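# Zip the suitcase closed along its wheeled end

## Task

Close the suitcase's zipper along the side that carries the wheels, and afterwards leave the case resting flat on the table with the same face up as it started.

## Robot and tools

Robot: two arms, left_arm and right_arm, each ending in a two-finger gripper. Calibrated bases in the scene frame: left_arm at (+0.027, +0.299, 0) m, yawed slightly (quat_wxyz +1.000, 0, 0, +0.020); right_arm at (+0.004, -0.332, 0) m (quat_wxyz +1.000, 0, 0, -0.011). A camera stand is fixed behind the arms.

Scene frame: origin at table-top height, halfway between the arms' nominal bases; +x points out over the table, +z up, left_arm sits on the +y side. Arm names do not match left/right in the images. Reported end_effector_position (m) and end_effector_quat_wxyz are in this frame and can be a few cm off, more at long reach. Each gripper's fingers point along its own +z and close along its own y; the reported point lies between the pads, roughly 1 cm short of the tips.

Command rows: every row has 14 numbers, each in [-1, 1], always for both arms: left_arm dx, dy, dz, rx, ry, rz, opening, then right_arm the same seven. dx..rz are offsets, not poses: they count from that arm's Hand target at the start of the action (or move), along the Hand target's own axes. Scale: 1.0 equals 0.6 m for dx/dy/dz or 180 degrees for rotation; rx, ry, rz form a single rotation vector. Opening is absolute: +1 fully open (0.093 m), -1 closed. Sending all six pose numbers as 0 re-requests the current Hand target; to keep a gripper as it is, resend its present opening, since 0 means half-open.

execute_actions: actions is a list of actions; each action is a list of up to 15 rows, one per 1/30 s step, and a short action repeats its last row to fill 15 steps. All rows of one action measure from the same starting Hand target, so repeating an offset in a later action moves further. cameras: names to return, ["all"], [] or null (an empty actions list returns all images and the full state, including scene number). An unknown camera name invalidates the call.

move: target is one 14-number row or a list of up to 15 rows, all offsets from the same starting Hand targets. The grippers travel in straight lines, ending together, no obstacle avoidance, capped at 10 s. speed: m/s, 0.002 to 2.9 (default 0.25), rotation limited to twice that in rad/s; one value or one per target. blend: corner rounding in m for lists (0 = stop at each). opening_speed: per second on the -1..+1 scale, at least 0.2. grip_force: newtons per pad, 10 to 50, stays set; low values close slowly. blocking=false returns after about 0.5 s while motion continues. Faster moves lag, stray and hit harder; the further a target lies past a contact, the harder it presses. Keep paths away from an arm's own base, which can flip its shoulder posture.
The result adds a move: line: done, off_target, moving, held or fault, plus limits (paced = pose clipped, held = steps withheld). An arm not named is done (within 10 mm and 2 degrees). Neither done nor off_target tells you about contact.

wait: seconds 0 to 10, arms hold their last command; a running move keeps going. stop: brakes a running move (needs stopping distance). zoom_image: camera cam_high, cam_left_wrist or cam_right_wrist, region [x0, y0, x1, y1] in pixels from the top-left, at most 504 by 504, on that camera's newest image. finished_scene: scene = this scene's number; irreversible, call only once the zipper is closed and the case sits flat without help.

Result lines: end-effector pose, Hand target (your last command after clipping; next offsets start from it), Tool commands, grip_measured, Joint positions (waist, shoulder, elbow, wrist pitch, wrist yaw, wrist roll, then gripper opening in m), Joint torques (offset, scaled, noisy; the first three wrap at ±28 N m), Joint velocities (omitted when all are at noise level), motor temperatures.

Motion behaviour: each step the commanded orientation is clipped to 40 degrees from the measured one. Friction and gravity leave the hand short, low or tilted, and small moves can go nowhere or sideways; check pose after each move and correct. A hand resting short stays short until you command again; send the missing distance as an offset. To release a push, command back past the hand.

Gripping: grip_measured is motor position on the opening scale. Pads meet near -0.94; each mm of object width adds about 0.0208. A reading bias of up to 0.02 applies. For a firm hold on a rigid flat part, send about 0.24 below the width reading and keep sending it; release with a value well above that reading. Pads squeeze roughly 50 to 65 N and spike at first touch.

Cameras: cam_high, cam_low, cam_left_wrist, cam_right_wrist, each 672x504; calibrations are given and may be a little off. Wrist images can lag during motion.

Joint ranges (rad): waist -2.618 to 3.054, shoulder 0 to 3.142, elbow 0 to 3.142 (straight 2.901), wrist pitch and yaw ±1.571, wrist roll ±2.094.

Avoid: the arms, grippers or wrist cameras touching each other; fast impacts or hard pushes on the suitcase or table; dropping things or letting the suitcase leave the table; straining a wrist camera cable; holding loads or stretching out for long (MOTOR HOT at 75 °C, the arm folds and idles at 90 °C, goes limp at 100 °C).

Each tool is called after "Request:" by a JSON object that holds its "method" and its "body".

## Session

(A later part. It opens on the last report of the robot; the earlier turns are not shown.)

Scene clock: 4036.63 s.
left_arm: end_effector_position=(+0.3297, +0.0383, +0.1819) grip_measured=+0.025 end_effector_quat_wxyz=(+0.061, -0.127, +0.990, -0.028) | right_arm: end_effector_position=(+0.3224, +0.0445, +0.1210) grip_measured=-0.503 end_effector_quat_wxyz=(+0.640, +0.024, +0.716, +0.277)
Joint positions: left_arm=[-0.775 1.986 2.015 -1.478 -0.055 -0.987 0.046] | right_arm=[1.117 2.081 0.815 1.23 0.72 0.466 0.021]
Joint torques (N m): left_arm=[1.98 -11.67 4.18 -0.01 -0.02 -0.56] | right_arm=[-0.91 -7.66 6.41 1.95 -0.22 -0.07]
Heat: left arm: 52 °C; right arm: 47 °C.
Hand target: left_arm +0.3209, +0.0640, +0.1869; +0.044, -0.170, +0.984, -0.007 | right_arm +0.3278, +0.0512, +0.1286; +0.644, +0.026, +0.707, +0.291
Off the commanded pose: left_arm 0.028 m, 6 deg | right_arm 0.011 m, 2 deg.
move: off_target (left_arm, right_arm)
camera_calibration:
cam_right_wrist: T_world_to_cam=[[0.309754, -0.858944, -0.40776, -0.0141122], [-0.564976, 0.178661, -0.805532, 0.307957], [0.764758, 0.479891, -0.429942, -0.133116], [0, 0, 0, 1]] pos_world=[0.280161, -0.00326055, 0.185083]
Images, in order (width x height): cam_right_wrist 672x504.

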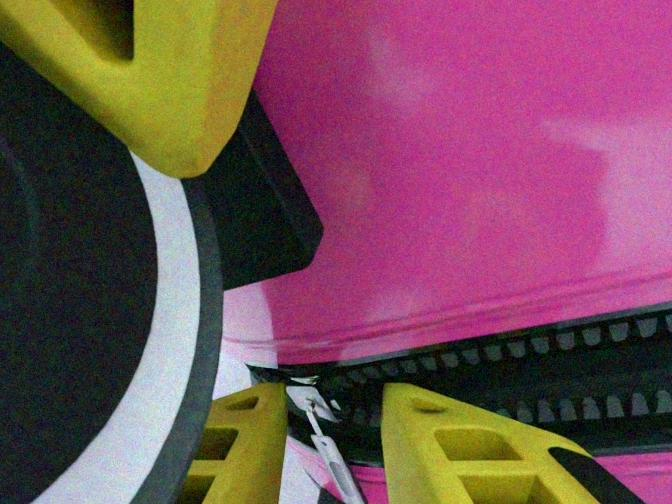

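Request:
{"method": "move", "body": {"target": [0,0,0,0,0,0,-0.25,0.002,0,0.006,0,0,0,-1], "speed": 0.05, "opening_speed": 0.3, "cameras": ["cam_right_wrist"]}}

Request:
{"method": "zoom_image", "body": {"camera": "cam_right_wrist", "region": [240, 340, 420, 500]}}

Scene clock: 4046.33 s.
left_arm: end_effector_position=(+0.3314, +0.0403, +0.1819) grip_measured=+0.025 end_effector_quat_wxyz=(+0.061, -0.126, +0.990, -0.028) | right_arm: end_effector_position=(+0.3246, +0.0476, +0.1191) grip_measured=-0.987 end_effector_quat_wxyz=(+0.639, +0.021, +0.717, +0.279)
Joint positions: left_arm=[-0.768 1.986 2.015 -1.478 -0.055 -0.977 0.046] | right_arm=[1.113 2.094 0.828 1.228 0.709 0.466 0]
Joint torques (N m): left_arm=[1.57 -11.56 4.21 -0.02 -0.01 -0.63] | right_arm=[-1.01 -7.84 6.54 1.97 -0.15 -0.06]
Heat: left arm: 54 °C; right arm: 47 °C.
Hand target: left_arm +0.3209, +0.0641, +0.1869; +0.044, -0.170, +0.984, -0.007 | right_arm +0.3309, +0.0531, +0.1276; +0.645, +0.026, +0.707, +0.291
Off the commanded pose: left_arm 0.026 m, 6 deg | right_arm 0.012 m, 2 deg.
move: off_target (left_arm, right_arm)
camera_calibration:
cam_right_wrist: T_world_to_cam=[[0.315606, -0.857289, -0.406753, -0.0150163], [-0.567057, 0.1733, -0.805241, 0.308038], [0.760815, 0.484791, -0.431438, -0.135959], [0, 0, 0, 1]] pos_world=[0.282854, -0.000344664, 0.183279]
Images, in order (width x height): cam_right_wrist 672x504.

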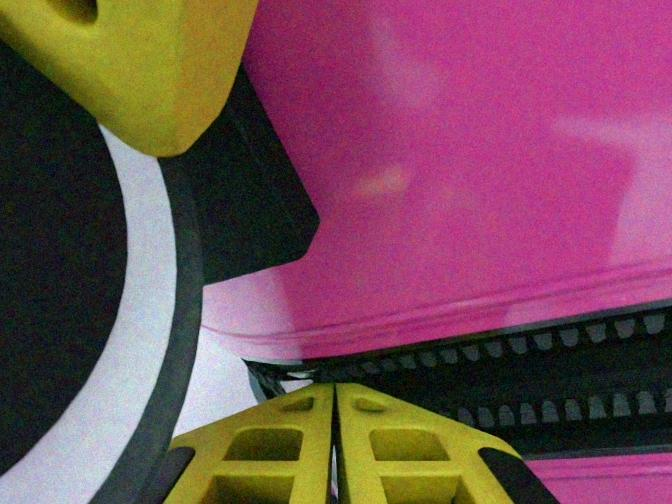

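Scaled by 2.800 from the camera's 672x504 image, which has a finer 960x720 frame.

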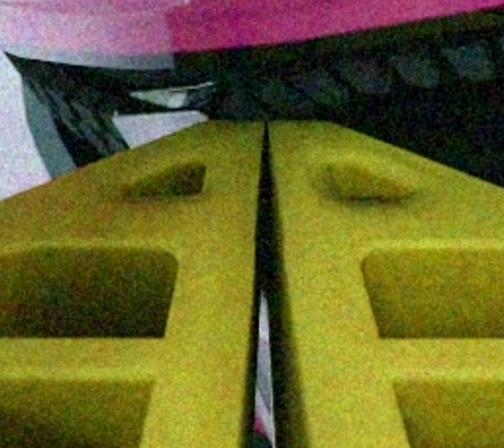

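Request:
{"method": "move", "body": {"target": [-0.018,0.05,0,0,0,0,-0.25,-0.03,-0.042,-0.032,0,0,0,-1], "speed": 0.03, "cameras": ["cam_right_wrist"]}}

Scene clock: 4052.47 s.
left_arm: end_effector_position=(+0.3322, +0.0679, +0.1821) grip_measured=+0.025 end_effector_quat_wxyz=(+0.065, -0.114, +0.991, -0.028) | right_arm: end_effector_position=(+0.3238, +0.0187, +0.1041) grip_measured=-0.987 end_effector_quat_wxyz=(+0.630, +0.012, +0.731, +0.263)
Joint positions: left_arm=[-0.711 1.899 1.895 -1.434 -0.052 -0.897 0.046] | right_arm=[1.075 2.058 0.717 1.255 0.672 0.466 0]
Joint torques (N m): left_arm=[2.56 -11.1 4.26 -0.08 -0.02 -0.69] | right_arm=[-0.73 -12.46 3.34 2.26 -0.11 -0.1]
Heat: left arm: 54 °C; right arm: 47 °C.
Hand target: left_arm +0.3210, +0.0960, +0.1869; +0.044, -0.170, +0.984, -0.007 | right_arm +0.3247, +0.0175, +0.1325; +0.645, +0.026, +0.707, +0.291
Off the commanded pose: left_arm 0.031 m, 7 deg | right_arm 0.028 m, 5 deg.
move: off_target (left_arm, right_arm)
camera_calibration:
cam_right_wrist: T_world_to_cam=[[0.304518, -0.874199, -0.378212, -0.0447878], [-0.587316, 0.140274, -0.797109, 0.306882], [0.749885, 0.464864, -0.470715, -0.119811], [0, 0, 0, 1]] pos_world=[0.28372, -0.0265053, 0.171282]
Images, in order (width x height): cam_right_wrist 672x504.

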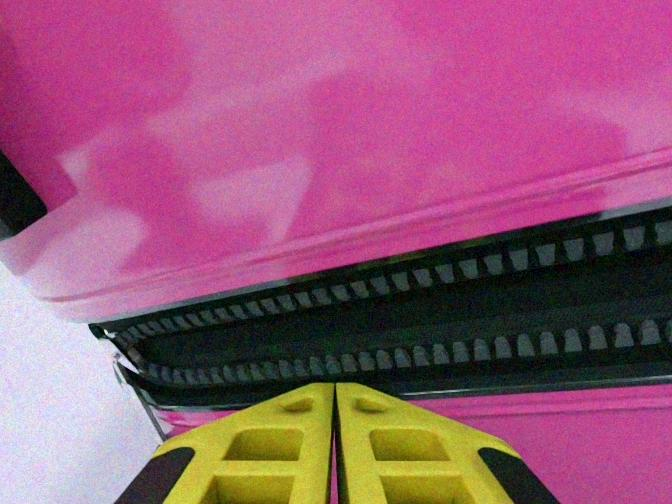

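Request:
{"method": "move", "body": {"target": [[0,0,0,0,0,0,-0.25,0,0.02,-0.12,0,0,0,-0.5],[0.04,-0.13,0,0,0,-0.06,-0.25,0,0.02,-0.12,0,0,0,-0.5]], "speed": 0.1, "cameras": ["cam_right_wrist"]}}

Scene clock: 4075.60 s.
left_arm: end_effector_position=(+0.3315, +0.0116, +0.1831) grip_measured=+0.025 end_effector_quat_wxyz=(+0.070, -0.229, +0.970, -0.035) | right_arm: end_effector_position=(+0.2560, +0.0015, +0.1148) grip_measured=-0.503 end_effector_quat_wxyz=(+0.634, +0.005, +0.727, +0.264)
Joint positions: left_arm=[-0.83 2.067 2.138 -1.508 -0.084 -1.248 0.046] | right_arm=[1.249 1.922 0.527 1.31 0.838 0.465 0.021]
Joint torques (N m): left_arm=[-0.44 -7.98 10.11 -0.04 0.16 -0.7] | right_arm=[0.35 -10.41 3.08 2.17 0.11 -0.04]
Motor temperatures (°C): left_arm=[23 50 30 20 19 20 23] | right_arm=[19 39 30 51 17 19 21]
Heat: left arm: 50 °C; right arm: 51 °C.
Hand target: left_arm +0.3244, +0.0144, +0.1872; +0.043, -0.262, +0.964, -0.011 | right_arm +0.2540, +0.0003, +0.1378; +0.644, +0.026, +0.707, +0.291
Off the commanded pose: left_arm 0.009 m, 6 deg | right_arm 0.023 m, 5 deg.
joint sent to its limit (left arm) — joint 4 (wrist pitch), lower limit. The joint targets still meet the commanded pose.
move: off_target (left_arm, right_arm)
camera_calibration:
cam_right_wrist: T_world_to_cam=[[0.317211, -0.873339, -0.369671, -0.0392391], [-0.577521, 0.131296, -0.805749, 0.276415], [0.752228, 0.469085, -0.462723, -0.057495], [0, 0, 0, 1]] pos_world=[0.215332, -0.0435912, 0.181612]
Images, in order (width x height): cam_right_wrist 672x504.

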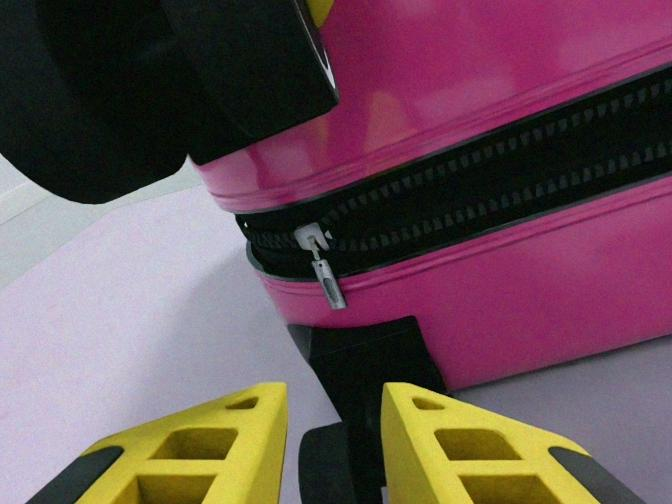

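Request:
{"method": "move", "body": {"target": [0,0,0,0,0,0,-0.25,0.03,0.01,0.075,0,0,0,-0.5], "speed": 0.08, "cameras": ["cam_right_wrist"]}}

Scene clock: 4084.93 s.
left_arm: end_effector_position=(+0.3315, +0.0116, +0.1831) grip_measured=+0.025 end_effector_quat_wxyz=(+0.070, -0.229, +0.970, -0.035) | right_arm: end_effector_position=(+0.2868, +0.0233, +0.1144) grip_measured=-0.503 end_effector_quat_wxyz=(+0.639, +0.019, +0.719, +0.274)
Joint positions: left_arm=[-0.83 2.067 2.138 -1.508 -0.084 -1.248 0.046] | right_arm=[1.184 2.023 0.662 1.312 0.783 0.465 0.021]
Joint torques (N m): left_arm=[-0.32 -7.77 10.26 -0.03 0.14 -0.61] | right_arm=[-0.55 -7.08 5.68 2.04 -0.11 -0.07]
Heat: left arm: 48 °C; right arm: 51 °C.
Hand target: left_arm +0.3244, +0.0144, +0.1872; +0.043, -0.262, +0.964, -0.011 | right_arm +0.2906, +0.0297, +0.1244; +0.645, +0.026, +0.707, +0.291
Off the commanded pose: left_arm 0.009 m, 6 deg | right_arm 0.012 m, 3 deg.
joint sent to its limit (left arm) — joint 4 (wrist pitch), lower limit. The joint targets still meet the commanded pose.
move: off_target (left_arm, right_arm)
camera_calibration:
cam_right_wrist: T_world_to_cam=[[0.312594, -0.862927, -0.397042, -0.0259359], [-0.568133, 0.165135, -0.806198, 0.28767], [0.761256, 0.477585, -0.438637, -0.0965655], [0, 0, 0, 1]] pos_world=[0.245053, -0.023767, 0.179264]
Images, in order (width x height): cam_right_wrist 672x504.

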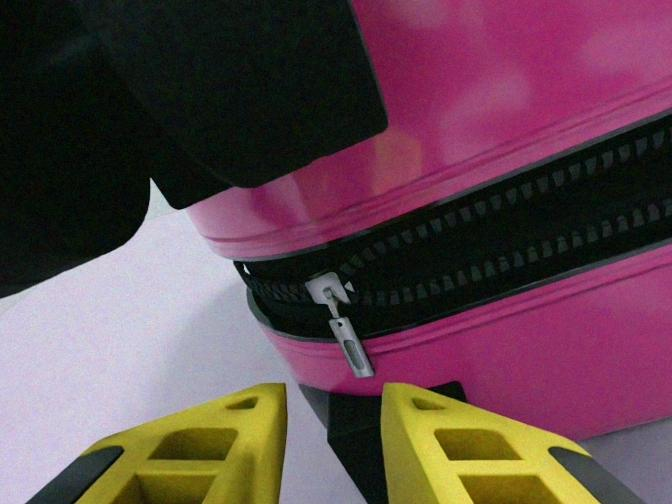

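Request:
{"method": "move", "body": {"target": [[0,0,0,0,0,0,-0.25,0.035,-0.006,0.035,0,0,0,-0.5],[0,0,0,0,0,0,-0.25,0.042,-0.006,0.075,0,0,0,-0.5]], "speed": 0.06, "cameras": ["cam_right_wrist"]}}

Scene clock: 4093.33 s.
left_arm: end_effector_position=(+0.3368, +0.0145, +0.1833) grip_measured=+0.025 end_effector_quat_wxyz=(+0.084, -0.232, +0.969, -0.028) | right_arm: end_effector_position=(+0.3153, +0.0497, +0.0973) grip_measured=-0.503 end_effector_quat_wxyz=(+0.643, +0.026, +0.710, +0.285)
Joint positions: left_arm=[-0.829 2.074 2.146 -1.508 -0.114 -1.25 0.046] | right_arm=[1.14 2.19 0.819 1.357 0.739 0.463 0.021]
Joint torques (N m): left_arm=[-0.57 -8.36 9.52 -0.03 0.39 -0.62] | right_arm=[-2.96 -7.64 6.64 1.69 -0.4 -0.04]
Heat: left arm: 47 °C; right arm: 50 °C.
Hand target: left_arm +0.3245, +0.0144, +0.1871; +0.043, -0.262, +0.964, -0.011 | right_arm +0.3292, +0.0541, +0.1002; +0.644, +0.026, +0.707, +0.291
Off the commanded pose: left_arm 0.013 m, 6 deg | right_arm 0.015 m, 1 deg.
joint sent to its limit (left arm) — joint 4 (wrist pitch), lower limit. The joint targets still meet the commanded pose.
move: off_target (left_arm, right_arm)
camera_calibration:
cam_right_wrist: T_world_to_cam=[[0.318257, -0.850689, -0.41838, -0.0192151], [-0.557066, 0.189278, -0.808611, 0.281246], [0.767066, 0.490411, -0.41365, -0.143251], [0, 0, 0, 1]] pos_world=[0.272671, 0.00067231, 0.160124]
Images, in order (width x height): cam_right_wrist 672x504.

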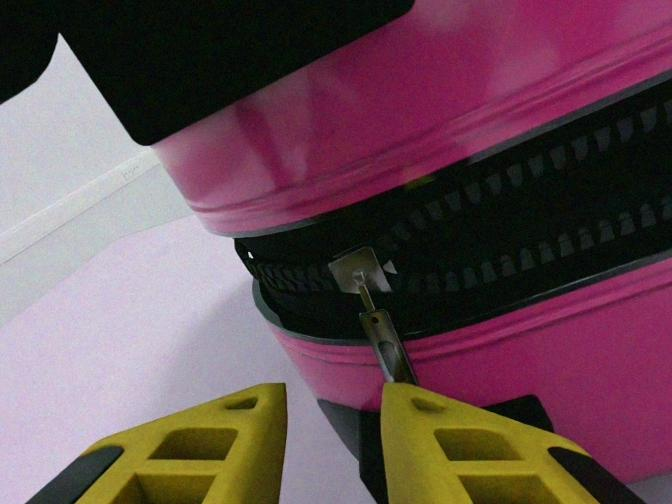

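Request:
{"method": "move", "body": {"target": [[0,0,0,0,0,0,-0.25,-0.02,0,-0.045,0,0,0,-0.5],[0,0,0,0,0,0,-0.25,-0.02,-0.03,-0.045,0,0,0,-0.5],[0,0,0,0,0,0,-0.25,-0.016,-0.03,0.01,0,0,0,-0.5]], "speed": 0.06, "cameras": ["cam_right_wrist"]}}

Scene clock: 4101.00 s.
left_arm: end_effector_position=(+0.3413, +0.0155, +0.1839) grip_measured=+0.025 end_effector_quat_wxyz=(+0.090, -0.243, +0.965, -0.029) | right_arm: end_effector_position=(+0.3181, +0.0476, +0.0969) grip_measured=-0.503 end_effector_quat_wxyz=(+0.631, +0.000, +0.712, +0.307)
Joint positions: left_arm=[-0.824 2.077 2.152 -1.502 -0.124 -1.268 0.046] | right_arm=[1.103 2.174 0.781 1.375 0.628 0.462 0.021]
Joint torques (N m): left_arm=[-0.98 -8.7 9.21 -0.08 0.48 -0.46] | right_arm=[-4.49 -7.72 6.5 1.76 0.17 -0.04]
Heat: left arm: 46 °C; right arm: 48 °C.
Hand target: left_arm +0.3245, +0.0144, +0.1872; +0.043, -0.262, +0.964, -0.012 | right_arm +0.3425, +0.0374, +0.1008; +0.645, +0.026, +0.707, +0.291
Off the commanded pose: left_arm 0.017 m, 6 deg | right_arm 0.027 m, 4 deg.
joint sent to its limit (left arm) — joint 4 (wrist pitch), lower limit. The joint targets still meet the commanded pose.
move: off_target (left_arm, right_arm)
camera_calibration:
cam_right_wrist: T_world_to_cam=[[0.378689, -0.826107, -0.417302, -0.0424262], [-0.571298, 0.146088, -0.807637, 0.289265], [0.728157, 0.544247, -0.416631, -0.134414], [0, 0, 0, 1]] pos_world=[0.279198, -0.00415222, 0.159916]
Images, in order (width x height): cam_right_wrist 672x504.

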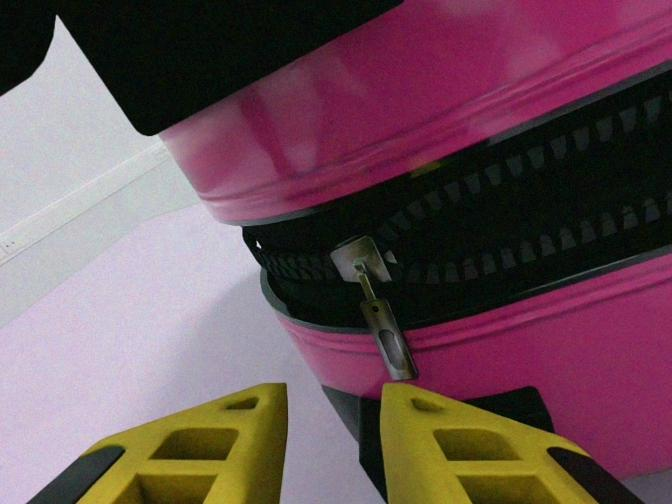

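Request:
{"method": "move", "body": {"target": [[0,0,0,0,0,0,-0.25,0,0,-0.07,0,0,0,-0.5],[0,0,0,0,0,0,-0.25,-0.028,-0.014,-0.07,0,0,0,-0.5],[0,0,0,0,0,0,-0.25,-0.028,-0.014,-0.01,0,0,0,-0.5]], "speed": 0.06, "cameras": ["cam_right_wrist"]}}

Scene clock: 4109.73 s.
left_arm: end_effector_position=(+0.3387, +0.0121, +0.1841) grip_measured=+0.025 end_effector_quat_wxyz=(+0.085, -0.254, +0.963, -0.035) | right_arm: end_effector_position=(+0.3101, +0.0411, +0.0966) grip_measured=-0.503 end_effector_quat_wxyz=(+0.615, -0.022, +0.722, +0.317)
Joint positions: left_arm=[-0.829 2.077 2.154 -1.501 -0.111 -1.296 0.046] | right_arm=[1.092 2.118 0.717 1.35 0.563 0.472 0.021]
Joint torques (N m): left_arm=[-0.46 -8.58 9.07 -0.07 0.4 -0.2] | right_arm=[-5.6 -8.83 6.35 1.97 0.62 -0.13]
Heat: left arm: 47 °C; right arm: 48 °C.
Hand target: left_arm +0.3245, +0.0145, +0.1872; +0.043, -0.262, +0.964, -0.011 | right_arm +0.3426, +0.0213, +0.1120; +0.644, +0.026, +0.707, +0.291
Off the commanded pose: left_arm 0.015 m, 6 deg | right_arm 0.041 m, 7 deg.
joint sent to its limit (left arm) — joint 4 (wrist pitch), lower limit. The joint targets still meet the commanded pose.
move: off_target (left_arm, right_arm)
camera_calibration:
cam_right_wrist: T_world_to_cam=[[0.413466, -0.813041, -0.40989, -0.0570107], [-0.596051, 0.0986182, -0.796867, 0.294073], [0.688309, 0.573793, -0.443839, -0.111366], [0, 0, 0, 1]] pos_world=[0.275509, -0.0114519, 0.16154]
Images, in order (width x height): cam_right_wrist 672x504.

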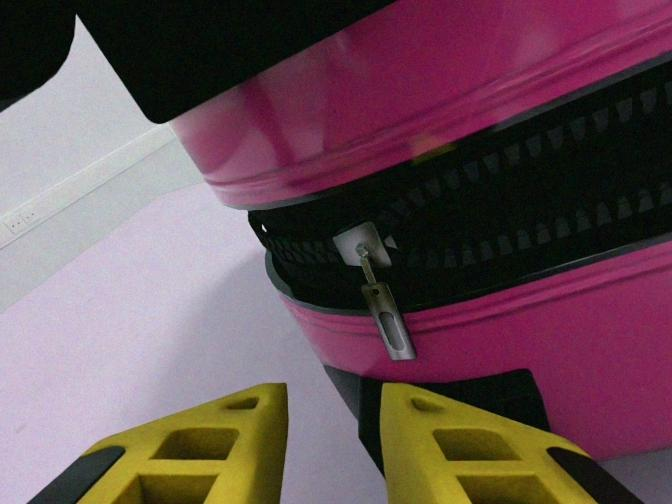

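Request:
{"method": "move", "body": {"target": [0,0,0,0,0,0,-0.25,0.043,0.039,-0.136,0,0,0,-0.5], "speed": 0.1, "cameras": ["cam_right_wrist"]}}

Scene clock: 4119.00 s.
left_arm: end_effector_position=(+0.3348, +0.0102, +0.1837) grip_measured=+0.025 end_effector_quat_wxyz=(+0.077, -0.255, +0.963, -0.036) | right_arm: end_effector_position=(+0.2555, +0.0216, +0.0827) grip_measured=-0.503 end_effector_quat_wxyz=(+0.634, +0.006, +0.726, +0.268)
Joint positions: left_arm=[-0.833 2.077 2.154 -1.508 -0.097 -1.302 0.046] | right_arm=[1.272 2.118 0.603 1.432 0.858 0.471 0.021]
Joint torques (N m): left_arm=[-0.29 -8.58 8.92 -0.05 0.3 -0.13] | right_arm=[0.1 -8.8 2.52 2.38 0.1 -0.07]
Motor temperatures (°C): left_arm=[22 48 35 20 19 20 24] | right_arm=[20 35 30 50 18 19 20]
Heat: left arm: 48 °C; right arm: 50 °C.
Hand target: left_arm +0.3245, +0.0144, +0.1872; +0.043, -0.262, +0.964, -0.011 | right_arm +0.2548, +0.0204, +0.0993; +0.645, +0.026, +0.707, +0.290
Off the commanded pose: left_arm 0.012 m, 5 deg | right_arm 0.017 m, 4 deg.
joint sent to its limit (left arm) — joint 4 (wrist pitch), lower limit. The joint targets still meet the commanded pose.
move: off_target (left_arm, right_arm)
camera_calibration:
cam_right_wrist: T_world_to_cam=[[0.319885, -0.869686, -0.375924, -0.0336499], [-0.577484, 0.135583, -0.805065, 0.24747], [0.751123, 0.474619, -0.458859, -0.08142], [0, 0, 0, 1]] pos_world=[0.21483, -0.0241741, 0.149219]
Images, in order (width x height): cam_right_wrist 672x504.

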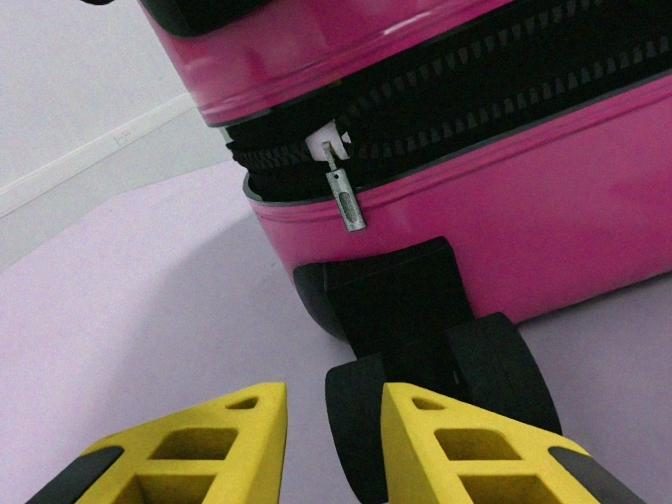

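Request:
{"method": "move", "body": {"target": [[0,0,0,0,0,0,-0.25,-0.03,0.004,0.0,0,0,0,-0.5],[0,0,0,0,0,0,-0.25,-0.03,0.004,0.08,0,0,0,-0.5]], "speed": 0.08, "cameras": ["cam_right_wrist"]}}

Scene clock: 4129.37 s.
left_arm: end_effector_position=(+0.3348, +0.0102, +0.1837) grip_measured=+0.025 end_effector_quat_wxyz=(+0.077, -0.255, +0.963, -0.036) | right_arm: end_effector_position=(+0.2980, +0.0275, +0.1118) grip_measured=-0.503 end_effector_quat_wxyz=(+0.642, +0.025, +0.712, +0.282)
Joint positions: left_arm=[-0.833 2.077 2.154 -1.508 -0.097 -1.302 0.046] | right_arm=[1.158 2.073 0.696 1.354 0.757 0.465 0.021]
Joint torques (N m): left_arm=[-0.25 -8.72 8.94 -0.04 0.26 -0.13] | right_arm=[-0.54 -7.34 5.52 1.82 -0.14 -0.07]
Heat: left arm: 48 °C; right arm: 51 °C.
Hand target: left_arm +0.3245, +0.0144, +0.1872; +0.043, -0.262, +0.964, -0.011 | right_arm +0.3015, +0.0331, +0.1165; +0.644, +0.026, +0.707, +0.291
Off the commanded pose: left_arm 0.012 m, 5 deg | right_arm 0.008 m, 1 deg.
joint sent to its limit (left arm) — joint 4 (wrist pitch), lower limit. The joint targets still meet the commanded pose.
move: off_target (left_arm)
camera_calibration:
cam_right_wrist: T_world_to_cam=[[0.316316, -0.853319, -0.414476, -0.026339], [-0.559982, 0.184715, -0.807651, 0.288364], [0.765744, 0.487572, -0.419415, -0.111992], [0, 0, 0, 1]] pos_world=[0.255567, -0.0211365, 0.175009]
Images, in order (width x height): cam_right_wrist 672x504.

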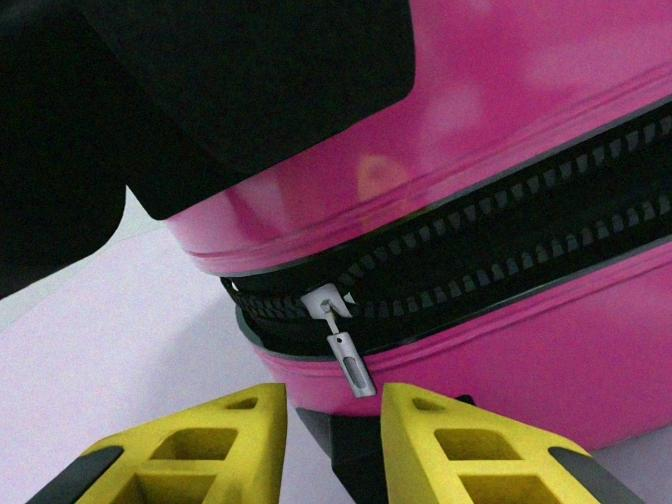

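Request:
{"method": "move", "body": {"target": [[0,0,0,0,0,0,-0.25,0.002,-0.014,0.03,0,0,0,-0.5],[0,0,0,0,0,0,-0.25,0.004,-0.014,0.06,0,0,0,-0.5]], "speed": 0.06, "cameras": ["cam_right_wrist"]}}

Scene clock: 4136.43 s.
left_arm: end_effector_position=(+0.3398, +0.0156, +0.1840) grip_measured=+0.025 end_effector_quat_wxyz=(+0.086, -0.252, +0.964, -0.030) | right_arm: end_effector_position=(+0.3240, +0.0357, +0.1083) grip_measured=-0.503 end_effector_quat_wxyz=(+0.645, +0.029, +0.708, +0.287)
Joint positions: left_arm=[-0.823 2.077 2.154 -1.508 -0.118 -1.286 0.046] | right_arm=[1.1 2.138 0.78 1.353 0.7 0.463 0.021]
Joint torques (N m): left_arm=[-1.13 -8.69 8.94 -0.03 0.42 -0.26] | right_arm=[-2.74 -7.66 6.97 1.58 -0.4 -0.07]
Heat: left arm: 48 °C; right arm: 50 °C.
Hand target: left_arm +0.3245, +0.0144, +0.1872; +0.043, -0.262, +0.964, -0.011 | right_arm +0.3371, +0.0408, +0.1106; +0.644, +0.026, +0.707, +0.291
Off the commanded pose: left_arm 0.016 m, 5 deg | right_arm 0.014 m, 1 deg.
joint sent to its limit (left arm) — joint 4 (wrist pitch), lower limit. The joint targets still meet the commanded pose.
move: off_target (left_arm, right_arm)
camera_calibration:
cam_right_wrist: T_world_to_cam=[[0.318953, -0.847697, -0.423884, -0.0290766], [-0.553568, 0.196406, -0.809313, 0.296331], [0.769306, 0.492782, -0.406614, -0.14008], [0, 0, 0, 1]] pos_world=[0.281077, -0.0138205, 0.170541]
Images, in order (width x height): cam_right_wrist 672x504.

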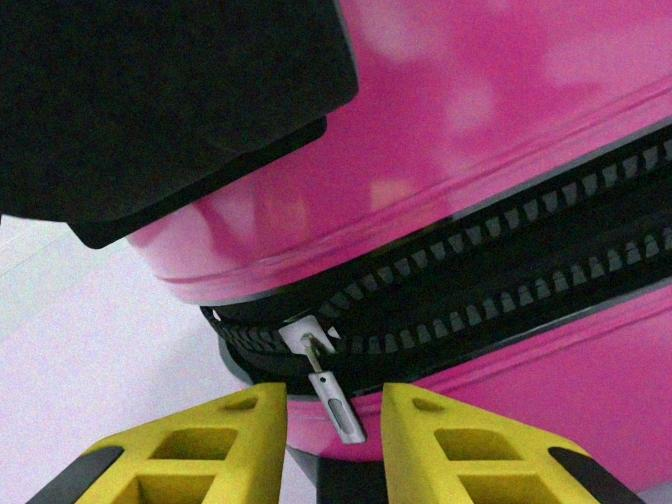

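Request:
{"method": "move", "body": {"target": [0,0,0,0,0,0,-0.25,0,0.003,-0.003,0,0,0,-1], "speed": 0.05, "opening_speed": 0.3, "cameras": ["cam_right_wrist"]}}

Request:
{"method": "zoom_image", "body": {"camera": "cam_right_wrist", "region": [240, 300, 440, 500]}}

Scene clock: 4144.83 s.
left_arm: end_effector_position=(+0.3398, +0.0156, +0.1840) grip_measured=+0.025 end_effector_quat_wxyz=(+0.086, -0.251, +0.964, -0.030) | right_arm: end_effector_position=(+0.3242, +0.0356, +0.1083) grip_measured=-0.987 end_effector_quat_wxyz=(+0.645, +0.029, +0.708, +0.287)
Joint positions: left_arm=[-0.823 2.077 2.154 -1.508 -0.118 -1.285 0.046] | right_arm=[1.1 2.138 0.78 1.353 0.699 0.463 0]
Joint torques (N m): left_arm=[-0.95 -8.59 8.9 -0.04 0.41 -0.3] | right_arm=[-2.1 -7.97 6.83 1.56 -0.32 -0.05]
Heat: left arm: 48 °C; right arm: 49 °C.
Hand target: left_arm +0.3245, +0.0144, +0.1872; +0.043, -0.262, +0.964, -0.011 | right_arm +0.3350, +0.0416, +0.1114; +0.644, +0.026, +0.707, +0.291
Off the commanded pose: left_arm 0.016 m, 5 deg | right_arm 0.013 m, 1 deg.
joint sent to its limit (left arm) — joint 4 (wrist pitch), lower limit. The joint targets still meet the commanded pose.
move: off_target (left_arm, right_arm)
camera_calibration:
cam_right_wrist: T_world_to_cam=[[0.318953, -0.847697, -0.423884, -0.0291085], [-0.553568, 0.196406, -0.809313, 0.296386], [0.769306, 0.492782, -0.406614, -0.140157], [0, 0, 0, 1]] pos_world=[0.281177, -0.0138205, 0.170541]
Images, in order (width x height): cam_right_wrist 672x504.

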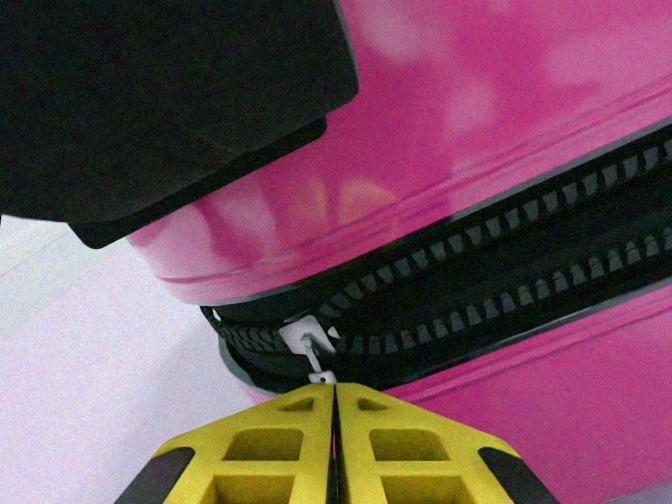

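Scaled by 2.520 from the camera's 672x504 image, which has a finer 960x720 frame.

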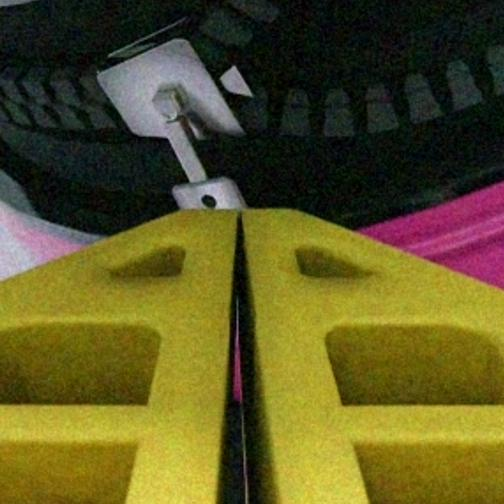

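Request:
{"method": "move", "body": {"target": [[0,0,0,0,0,0,-0.25,0,0,0,0,0,0,-0.5],[0,0,0,0,0,0,-0.25,0,0,-0.09,0,0,0,-0.5],[0,0,0,0,0,0,-0.25,-0.028,-0.012,-0.08,-0.06,0.03,0,-0.5],[0,0,0,0,0,0,-0.25,-0.025,-0.006,-0.02,-0.06,0.03,0,-0.5]], "speed": 0.08, "cameras": ["cam_right_wrist"]}}

Scene clock: 4163.93 s.
left_arm: end_effector_position=(+0.3399, +0.0157, +0.1840) grip_measured=+0.025 end_effector_quat_wxyz=(+0.086, -0.251, +0.964, -0.030) | right_arm: end_effector_position=(+0.3238, +0.0231, +0.1172) grip_measured=-0.503 end_effector_quat_wxyz=(+0.606, -0.049, +0.714, +0.348)
Joint positions: left_arm=[-0.823 2.077 2.154 -1.508 -0.118 -1.285 0.046] | right_arm=[0.989 2.023 0.654 1.345 0.378 0.461 0.021]
Joint torques (N m): left_arm=[-0.91 -8.62 8.92 -0.01 0.44 -0.3] | right_arm=[-0.58 -7.17 5.63 2 -0.15 -0.04]
Heat: left arm: 49 °C; right arm: 48 °C.
Hand target: left_arm +0.3245, +0.0144, +0.1872; +0.043, -0.262, +0.964, -0.011 | right_arm +0.3276, +0.0279, +0.1232; +0.610, -0.048, +0.706, +0.357
Off the commanded pose: left_arm 0.016 m, 6 deg | right_arm 0.009 m, 1 deg.
joint sent to its limit (left arm) — joint 4 (wrist pitch), lower limit. The joint targets still meet the commanded pose.
move: off_target (left_arm)
camera_calibration:
cam_right_wrist: T_world_to_cam=[[0.484416, -0.769093, -0.416938, -0.0920359], [-0.591924, 0.0627892, -0.803544, 0.320691], [0.644179, 0.636046, -0.424828, -0.0906813], [0, 0, 0, 1]] pos_world=[0.292823, -0.0332425, 0.180792]
Images, in order (width x height): cam_right_wrist 672x504.

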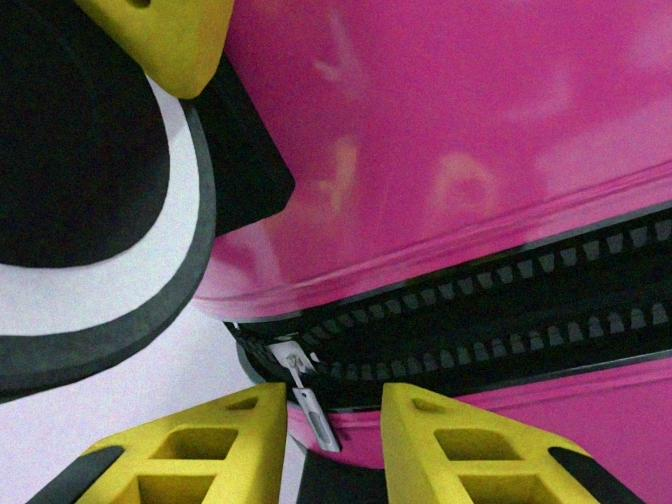

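Request:
{"method": "move", "body": {"target": [[0,0,0,0,0,0,-0.25,0,0.01,0.02,0,0,0,-0.5],[0,0,0,0,0,0,-0.25,0.003,0.008,0.038,0,0,0,-0.5]], "speed": 0.05, "cameras": ["cam_right_wrist"]}}

Scene clock: 4168.67 s.
left_arm: end_effector_position=(+0.3408, +0.0167, +0.1841) grip_measured=+0.025 end_effector_quat_wxyz=(+0.088, -0.251, +0.964, -0.029) | right_arm: end_effector_position=(+0.3357, +0.0367, +0.1201) grip_measured=-0.503 end_effector_quat_wxyz=(+0.609, -0.046, +0.711, +0.348)
Joint positions: left_arm=[-0.821 2.077 2.154 -1.508 -0.121 -1.282 0.046] | right_arm=[0.985 2.057 0.733 1.307 0.379 0.461 0.021]
Joint torques (N m): left_arm=[-1.02 -8.73 8.85 -0.01 0.47 -0.32] | right_arm=[-1.11 -6.56 7.36 1.87 -0.25 -0.03]
Heat: left arm: 49 °C; right arm: 48 °C.
Hand target: left_arm +0.3245, +0.0144, +0.1872; +0.043, -0.262, +0.964, -0.011 | right_arm +0.3436, +0.0449, +0.1237; +0.610, -0.048, +0.706, +0.357
Off the commanded pose: left_arm 0.017 m, 6 deg | right_arm 0.012 m, 1 deg.
joint sent to its limit (left arm) — joint 4 (wrist pitch), lower limit. The joint targets still meet the commanded pose.
move: off_target (left_arm, right_arm)
camera_calibration:
cam_right_wrist: T_world_to_cam=[[0.482524, -0.768752, -0.419751, -0.085154], [-0.587875, 0.0710037, -0.80583, 0.327899], [0.649288, 0.635593, -0.417669, -0.108402], [0, 0, 0, 1]] pos_world=[0.304236, -0.0198451, 0.183211]
Images, in order (width x height): cam_right_wrist 672x504.

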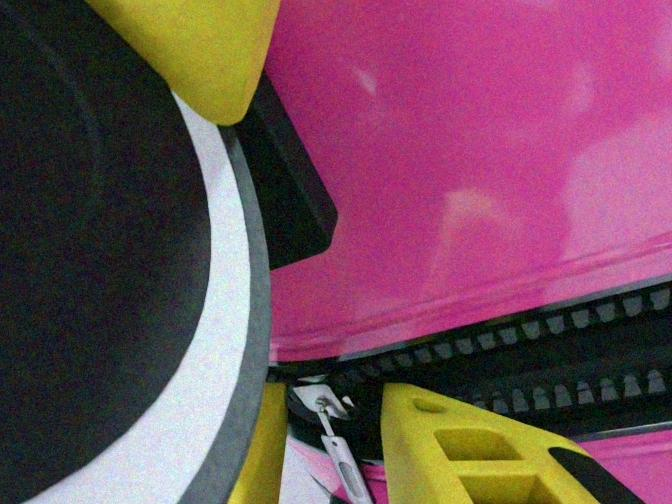

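Request:
{"method": "move", "body": {"target": [[0,0,0,0,0,0,-0.25,0,0.002,0.02,0,0,0,-0.5],[0,0,0,0,0,0,-0.25,0,0.002,0.02,0,0,0,-1]], "speed": 0.05, "opening_speed": 0.3, "cameras": ["cam_right_wrist"]}}

Request:
{"method": "zoom_image", "body": {"camera": "cam_right_wrist", "region": [240, 300, 440, 500]}}

Scene clock: 4177.30 s.
left_arm: end_effector_position=(+0.3473, +0.0236, +0.1839) grip_measured=+0.025 end_effector_quat_wxyz=(+0.098, -0.250, +0.963, -0.020) | right_arm: end_effector_position=(+0.3444, +0.0420, +0.1187) grip_measured=-0.987 end_effector_quat_wxyz=(+0.610, -0.044, +0.712, +0.346)
Joint positions: left_arm=[-0.809 2.079 2.154 -1.508 -0.147 -1.266 0.046] | right_arm=[0.976 2.083 0.776 1.289 0.377 0.461 0]
Joint torques (N m): left_arm=[-2.19 -8.88 8.96 -0.03 0.63 -0.44] | right_arm=[-1.14 -7.15 8.03 1.78 -0.34 -0.03]
Heat: left arm: 48 °C; right arm: 48 °C.
Hand target: left_arm +0.3246, +0.0145, +0.1871; +0.043, -0.262, +0.964, -0.011 | right_arm +0.3529, +0.0525, +0.1242; +0.610, -0.048, +0.706, +0.357
Off the commanded pose: left_arm 0.025 m, 7 deg | right_arm 0.015 m, 1 deg.
joint sent to its limit (left arm) — joint 4 (wrist pitch), lower limit. The joint targets still meet the commanded pose.
move: off_target (left_arm, right_arm); target 2's new opening was sent with right_arm's hand 0.015 m and 1 deg from that target
camera_calibration:
cam_right_wrist: T_world_to_cam=[[0.476956, -0.772429, -0.419364, -0.0838002], [-0.587964, 0.0742501, -0.805472, 0.331346], [0.653308, 0.630745, -0.418747, -0.119019], [0, 0, 0, 1]] pos_world=[0.312544, -0.0142616, 0.181908]
Images, in order (width x height): cam_right_wrist 672x504.

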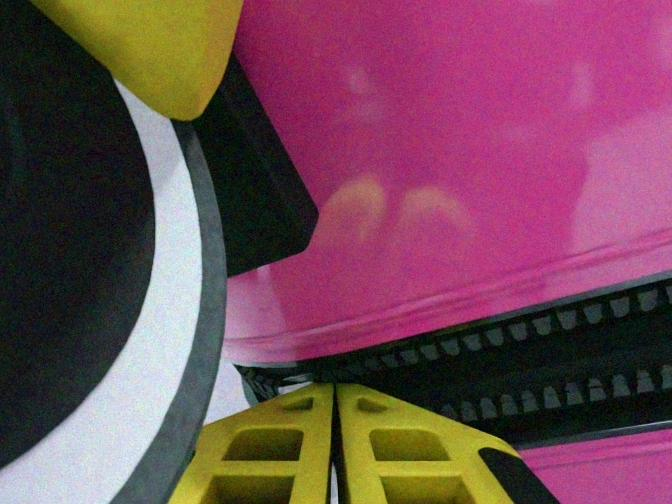

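Scaled by 2.520 from the camera's 672x504 image, which has a finer 960x720 frame.

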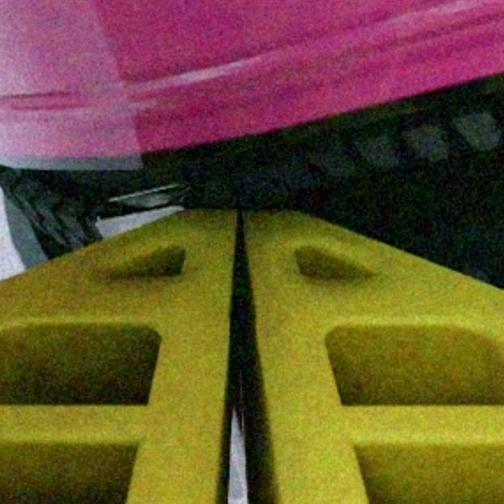

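Request:
{"method": "move", "body": {"target": [-0.02,0.036,0,0,0,0,-0.25,-0.0445,-0.0445,-0.055,0,0,0,-1], "speed": 0.03, "cameras": ["cam_right_wrist"]}}

Scene clock: 4185.97 s.
left_arm: end_effector_position=(+0.3452, +0.0273, +0.1825) grip_measured=+0.025 end_effector_quat_wxyz=(+0.082, -0.249, +0.965, -0.024) | right_arm: end_effector_position=(+0.3461, +0.0063, +0.1146) grip_measured=-0.987 end_effector_quat_wxyz=(+0.598, -0.052, +0.723, +0.341)
Joint positions: left_arm=[-0.792 2.068 2.135 -1.508 -0.113 -1.251 0.046] | right_arm=[0.9 2.006 0.656 1.297 0.288 0.461 0]
Joint torques (N m): left_arm=[0.06 -12.19 4.08 -0.02 0.43 -0.2] | right_arm=[-0.81 -11.97 3.37 2.08 -0.13 -0.03]
Heat: left arm: 47 °C; right arm: 48 °C.
Hand target: left_arm +0.3240, +0.0392, +0.1871; +0.043, -0.262, +0.964, -0.011 | right_arm +0.3458, +0.0044, +0.1364; +0.610, -0.048, +0.706, +0.357
Off the commanded pose: left_arm 0.025 m, 5 deg | right_arm 0.022 m, 3 deg.
joint sent to its limit (left arm) — joint 4 (wrist pitch), lower limit. The joint targets still meet the commanded pose.
move: off_target (left_arm, right_arm)
camera_calibration:
cam_right_wrist: T_world_to_cam=[[0.477023, -0.777033, -0.410692, -0.1149], [-0.607816, 0.0458603, -0.792752, 0.337235], [0.634829, 0.627786, -0.450417, -0.0893282], [0, 0, 0, 1]] pos_world=[0.316495, -0.0486676, 0.179921]
Images, in order (width x height): cam_right_wrist 672x504.

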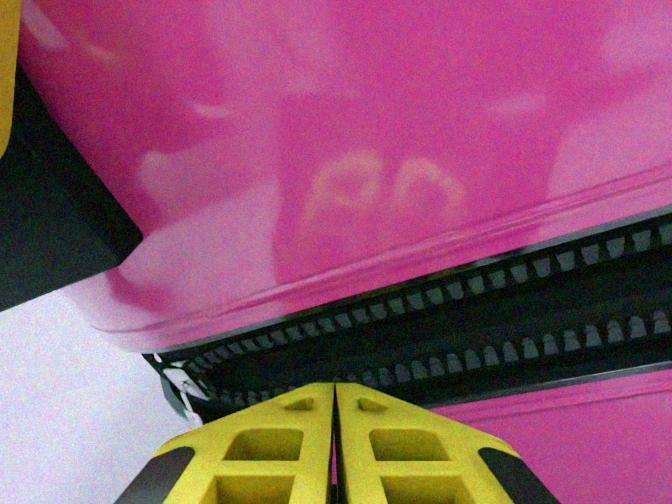

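Request:
{"method": "move", "body": {"target": [[0,0,0,0,0,0,-0.25,-0.02,0,-0.13,0,0,0,-1],[0,0,0,0,0,0,-0.25,0.093,0.112,-0.135,0.059,-0.096,0.35,-1]], "speed": 0.12, "cameras": ["cam_right_wrist"]}}

Scene clock: 4213.53 s.
left_arm: end_effector_position=(+0.3452, +0.0273, +0.1825) grip_measured=+0.025 end_effector_quat_wxyz=(+0.082, -0.249, +0.965, -0.024) | right_arm: end_effector_position=(+0.2312, +0.0250, +0.1109) grip_measured=-0.987 end_effector_quat_wxyz=(+0.438, +0.417, +0.576, +0.550)
Joint positions: left_arm=[-0.792 2.068 2.135 -1.508 -0.113 -1.251 0.046] | right_arm=[1.386 2.061 0.657 1.377 1.093 1.547 0]
Joint torques (N m): left_arm=[0.05 -12.41 4.07 -0.02 0.44 -0.22] | right_arm=[0.44 -7.28 5.18 1.65 0.16 0.16]
Heat: left arm: 49 °C; right arm: 49 °C.
Hand target: left_arm +0.3240, +0.0392, +0.1871; +0.043, -0.262, +0.964, -0.011 | right_arm +0.2309, +0.0291, +0.1163; +0.431, +0.431, +0.561, +0.561
Off the commanded pose: left_arm 0.025 m, 5 deg | right_arm 0.007 m, 3 deg.
joint sent to its limit (left arm) — joint 4 (wrist pitch), lower limit. The joint targets still meet the commanded pose.
move: off_target (left_arm, right_arm)
camera_calibration:
cam_right_wrist: T_world_to_cam=[[-0.00768765, -0.0730523, -0.997298, 0.112396], [-0.663688, 0.746366, -0.0495554, 0.176501], [0.74797, 0.661514, -0.0542217, -0.100729], [0, 0, 0, 1]] pos_world=[0.193347, -0.0568901, 0.115378]
Images, in order (width x height): cam_right_wrist 672x504.

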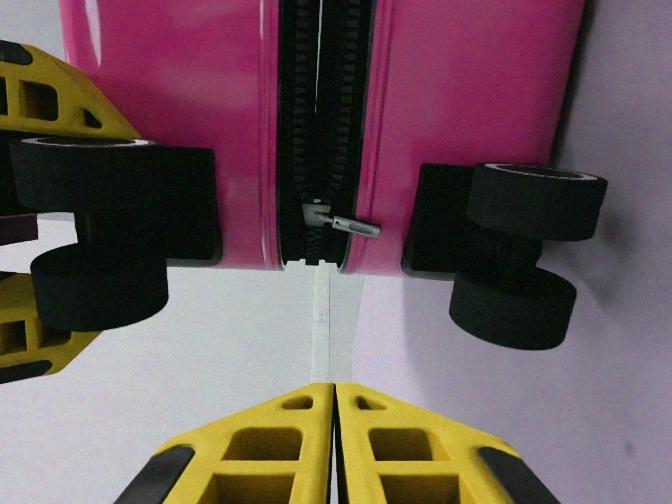

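Request:
{"method": "move", "body": {"target": [0,0,0,0,0,0,-0.25,0.045,0.012,0.1,0,0,0,-1], "speed": 0.1, "cameras": ["cam_right_wrist"]}}

Scene clock: 4222.27 s.
left_arm: end_effector_position=(+0.3452, +0.0273, +0.1825) grip_measured=+0.025 end_effector_quat_wxyz=(+0.082, -0.249, +0.965, -0.024) | right_arm: end_effector_position=(+0.2787, +0.0653, +0.1192) grip_measured=-0.987 end_effector_quat_wxyz=(+0.438, +0.424, +0.571, +0.550)
Joint positions: left_arm=[-0.792 2.068 2.135 -1.508 -0.113 -1.251 0.046] | right_arm=[1.286 2.14 0.893 1.226 1.005 1.555 0]
Joint torques (N m): left_arm=[0.06 -12.36 3.95 -0.05 0.41 -0.2] | right_arm=[-0.49 -8.31 6.06 1.64 -0.09 0.1]
Heat: left arm: 49 °C; right arm: 48 °C.
Hand target: left_arm +0.3240, +0.0392, +0.1871; +0.043, -0.262, +0.964, -0.011 | right_arm +0.2819, +0.0707, +0.1236; +0.431, +0.431, +0.561, +0.561
Off the commanded pose: left_arm 0.025 m, 5 deg | right_arm 0.008 m, 2 deg.
joint sent to its limit (left arm) — joint 4 (wrist pitch), lower limit. The joint targets still meet the commanded pose.
move: off_target (left_arm)
camera_calibration:
cam_right_wrist: T_world_to_cam=[[-0.0116037, -0.0599606, -0.998133, 0.124275], [-0.653977, 0.75557, -0.0377864, 0.173752], [0.756426, 0.652318, -0.0479803, -0.164981], [0, 0, 0, 1]] pos_world=[0.239867, -0.0162104, 0.122693]
Images, in order (width x height): cam_right_wrist 672x504.

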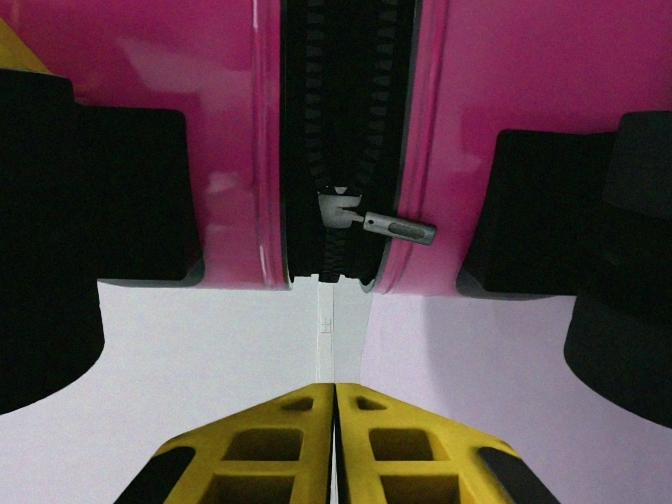

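Request:
{"method": "move", "body": {"target": [0,0,0,0,0,0,-0.25,0,-0.004,0.075,0,0,0,-1], "speed": 0.08, "cameras": ["cam_right_wrist"]}}

Scene clock: 4228.27 s.
left_arm: end_effector_position=(+0.3452, +0.0273, +0.1825) grip_measured=+0.025 end_effector_quat_wxyz=(+0.082, -0.249, +0.965, -0.024) | right_arm: end_effector_position=(+0.3220, +0.0762, +0.1158) grip_measured=-0.987 end_effector_quat_wxyz=(+0.438, +0.426, +0.571, +0.549)
Joint positions: left_arm=[-0.792 2.068 2.135 -1.508 -0.113 -1.251 0.046] | right_arm=[1.191 2.207 1.014 1.169 0.913 1.558 0]
Joint torques (N m): left_arm=[0.14 -12.14 4.03 -0.03 0.42 -0.21] | right_arm=[-0.39 -9.03 6.54 1.73 -0.1 0.07]
Heat: left arm: 50 °C; right arm: 47 °C.
Hand target: left_arm +0.3240, +0.0392, +0.1871; +0.043, -0.262, +0.964, -0.011 | right_arm +0.3255, +0.0823, +0.1212; +0.431, +0.431, +0.561, +0.561
Off the commanded pose: left_arm 0.025 m, 5 deg | right_arm 0.009 m, 2 deg.
joint sent to its limit (left arm) — joint 4 (wrist pitch), lower limit. The joint targets still meet the commanded pose.
move: off_target (left_arm)
camera_calibration:
cam_right_wrist: T_world_to_cam=[[-0.0154985, -0.0594139, -0.998113, 0.12334], [-0.651769, 0.75761, -0.0349771, 0.192422], [0.758259, 0.649997, -0.0504659, -0.205133], [0, 0, 0, 1]] pos_world=[0.28287, -0.00511706, 0.119485]
Images, in order (width x height): cam_right_wrist 672x504.

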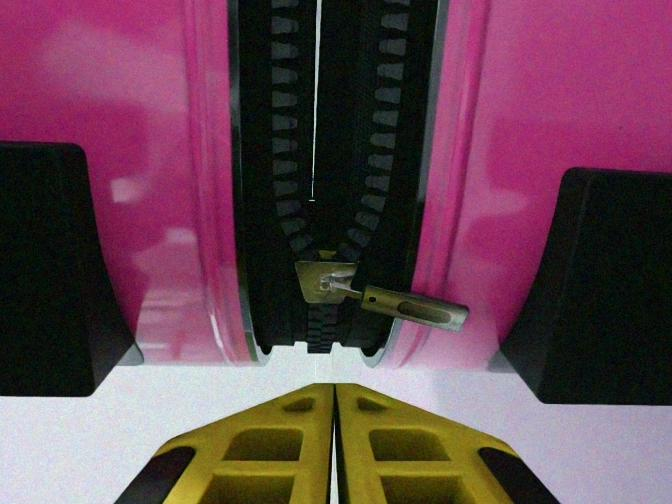

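Request:
{"method": "move", "body": {"target": [[-0.02,0.036,0,0,0,0,-0.25,-0.01,-0.002,0.018,0,0,0,-1],[-0.03,0.055,0,0,0,0,-0.25,-0.08,-0.002,0.01,0,0,0,-1]], "speed": 0.05, "cameras": ["cam_right_wrist"]}}

Scene clock: 4236.30 s.
left_arm: end_effector_position=(+0.3398, +0.0534, +0.1826) grip_measured=+0.025 end_effector_quat_wxyz=(+0.072, -0.230, +0.970, -0.030) | right_arm: end_effector_position=(+0.3331, +0.0536, +0.1063) grip_measured=-0.987 end_effector_quat_wxyz=(+0.420, +0.411, +0.583, +0.561)
Joint positions: left_arm=[-0.74 1.962 1.98 -1.454 -0.08 -1.16 0.046] | right_arm=[1.123 2.186 0.904 1.257 0.787 1.561 0]
Joint torques (N m): left_arm=[1.65 -11.77 4 -0.13 0.18 -0.45] | right_arm=[-2.58 -12.7 2.97 1.81 0.27 0.01]
Heat: left arm: 51 °C; right arm: 47 °C.
Hand target: left_arm +0.3228, +0.0767, +0.1871; +0.043, -0.262, +0.964, -0.011 | right_arm +0.3436, +0.0375, +0.1199; +0.431, +0.431, +0.561, +0.561
Off the commanded pose: left_arm 0.029 m, 5 deg | right_arm 0.024 m, 4 deg.
move: off_target (left_arm, right_arm)
camera_calibration:
cam_right_wrist: T_world_to_cam=[[-0.0163024, -0.0571599, -0.998232, 0.112851], [-0.695167, 0.718231, -0.0297738, 0.232497], [0.718663, 0.693453, -0.0514446, -0.188406], [0, 0, 0, 1]] pos_world=[0.298864, -0.0298848, 0.109881]
Images, in order (width x height): cam_right_wrist 672x504.

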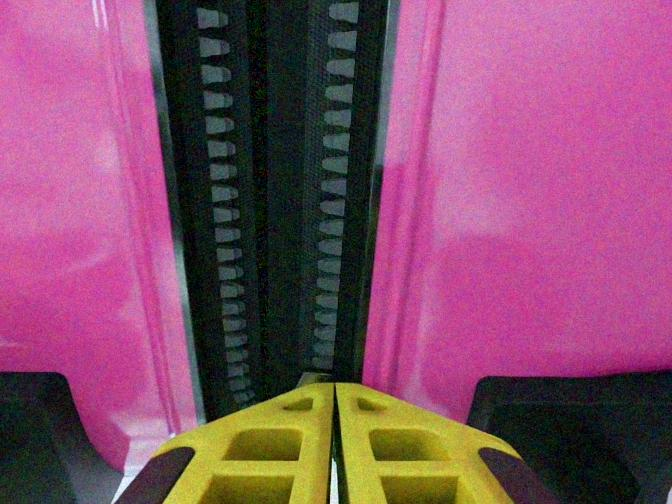

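Request:
{"method": "move", "body": {"target": [[0,0,0,0,0,0,-0.25,0,0.018,0,0,0,0,-1],[-0.02,0.035,0,0,0,0,-0.25,-0.06,0.022,0,0,0,0,-1]], "speed": 0.04, "cameras": ["cam_right_wrist"]}}

Scene clock: 4244.70 s.
left_arm: end_effector_position=(+0.3367, +0.0772, +0.1823) grip_measured=+0.025 end_effector_quat_wxyz=(+0.066, -0.216, +0.974, -0.028) | right_arm: end_effector_position=(+0.3509, +0.0065, +0.1071) grip_measured=-0.987 end_effector_quat_wxyz=(+0.434, +0.424, +0.590, +0.532)
Joint positions: left_arm=[-0.69 1.894 1.888 -1.435 -0.065 -1.083 0.046] | right_arm=[1.032 2.09 0.787 1.226 0.744 1.562 0]
Joint torques (N m): left_arm=[2.04 -11.15 4.21 -0.07 0.09 -0.59] | right_arm=[-0.95 -12.72 3.34 2.13 -0.02 0.03]
Heat: left arm: 51 °C; right arm: 48 °C.
Hand target: left_arm +0.3225, +0.1009, +0.1871; +0.043, -0.262, +0.964, -0.012 | right_arm +0.3528, +0.0028, +0.1331; +0.430, +0.431, +0.561, +0.561
Off the commanded pose: left_arm 0.028 m, 6 deg | right_arm 0.026 m, 5 deg.
move: off_target (left_arm, right_arm)
camera_calibration:
cam_right_wrist: T_world_to_cam=[[-0.0473918, -0.0987903, -0.993979, 0.121955], [-0.660297, 0.74977, -0.0430364, 0.267847], [0.749508, 0.654282, -0.100764, -0.173701], [0, 0, 0, 1]] pos_world=[0.312828, -0.0751262, 0.115246]
Images, in order (width x height): cam_right_wrist 672x504.

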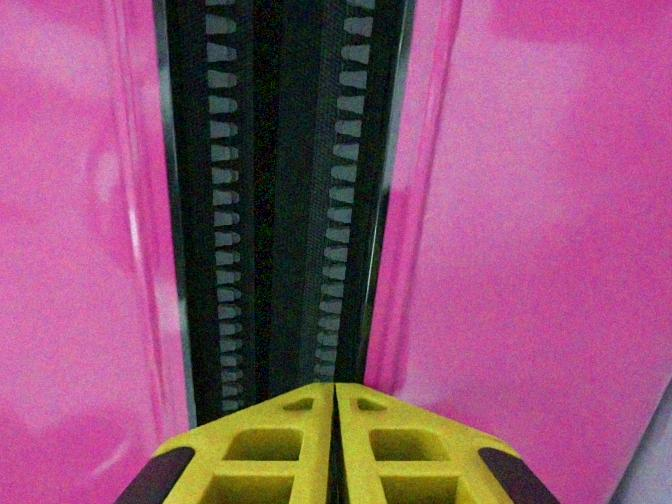

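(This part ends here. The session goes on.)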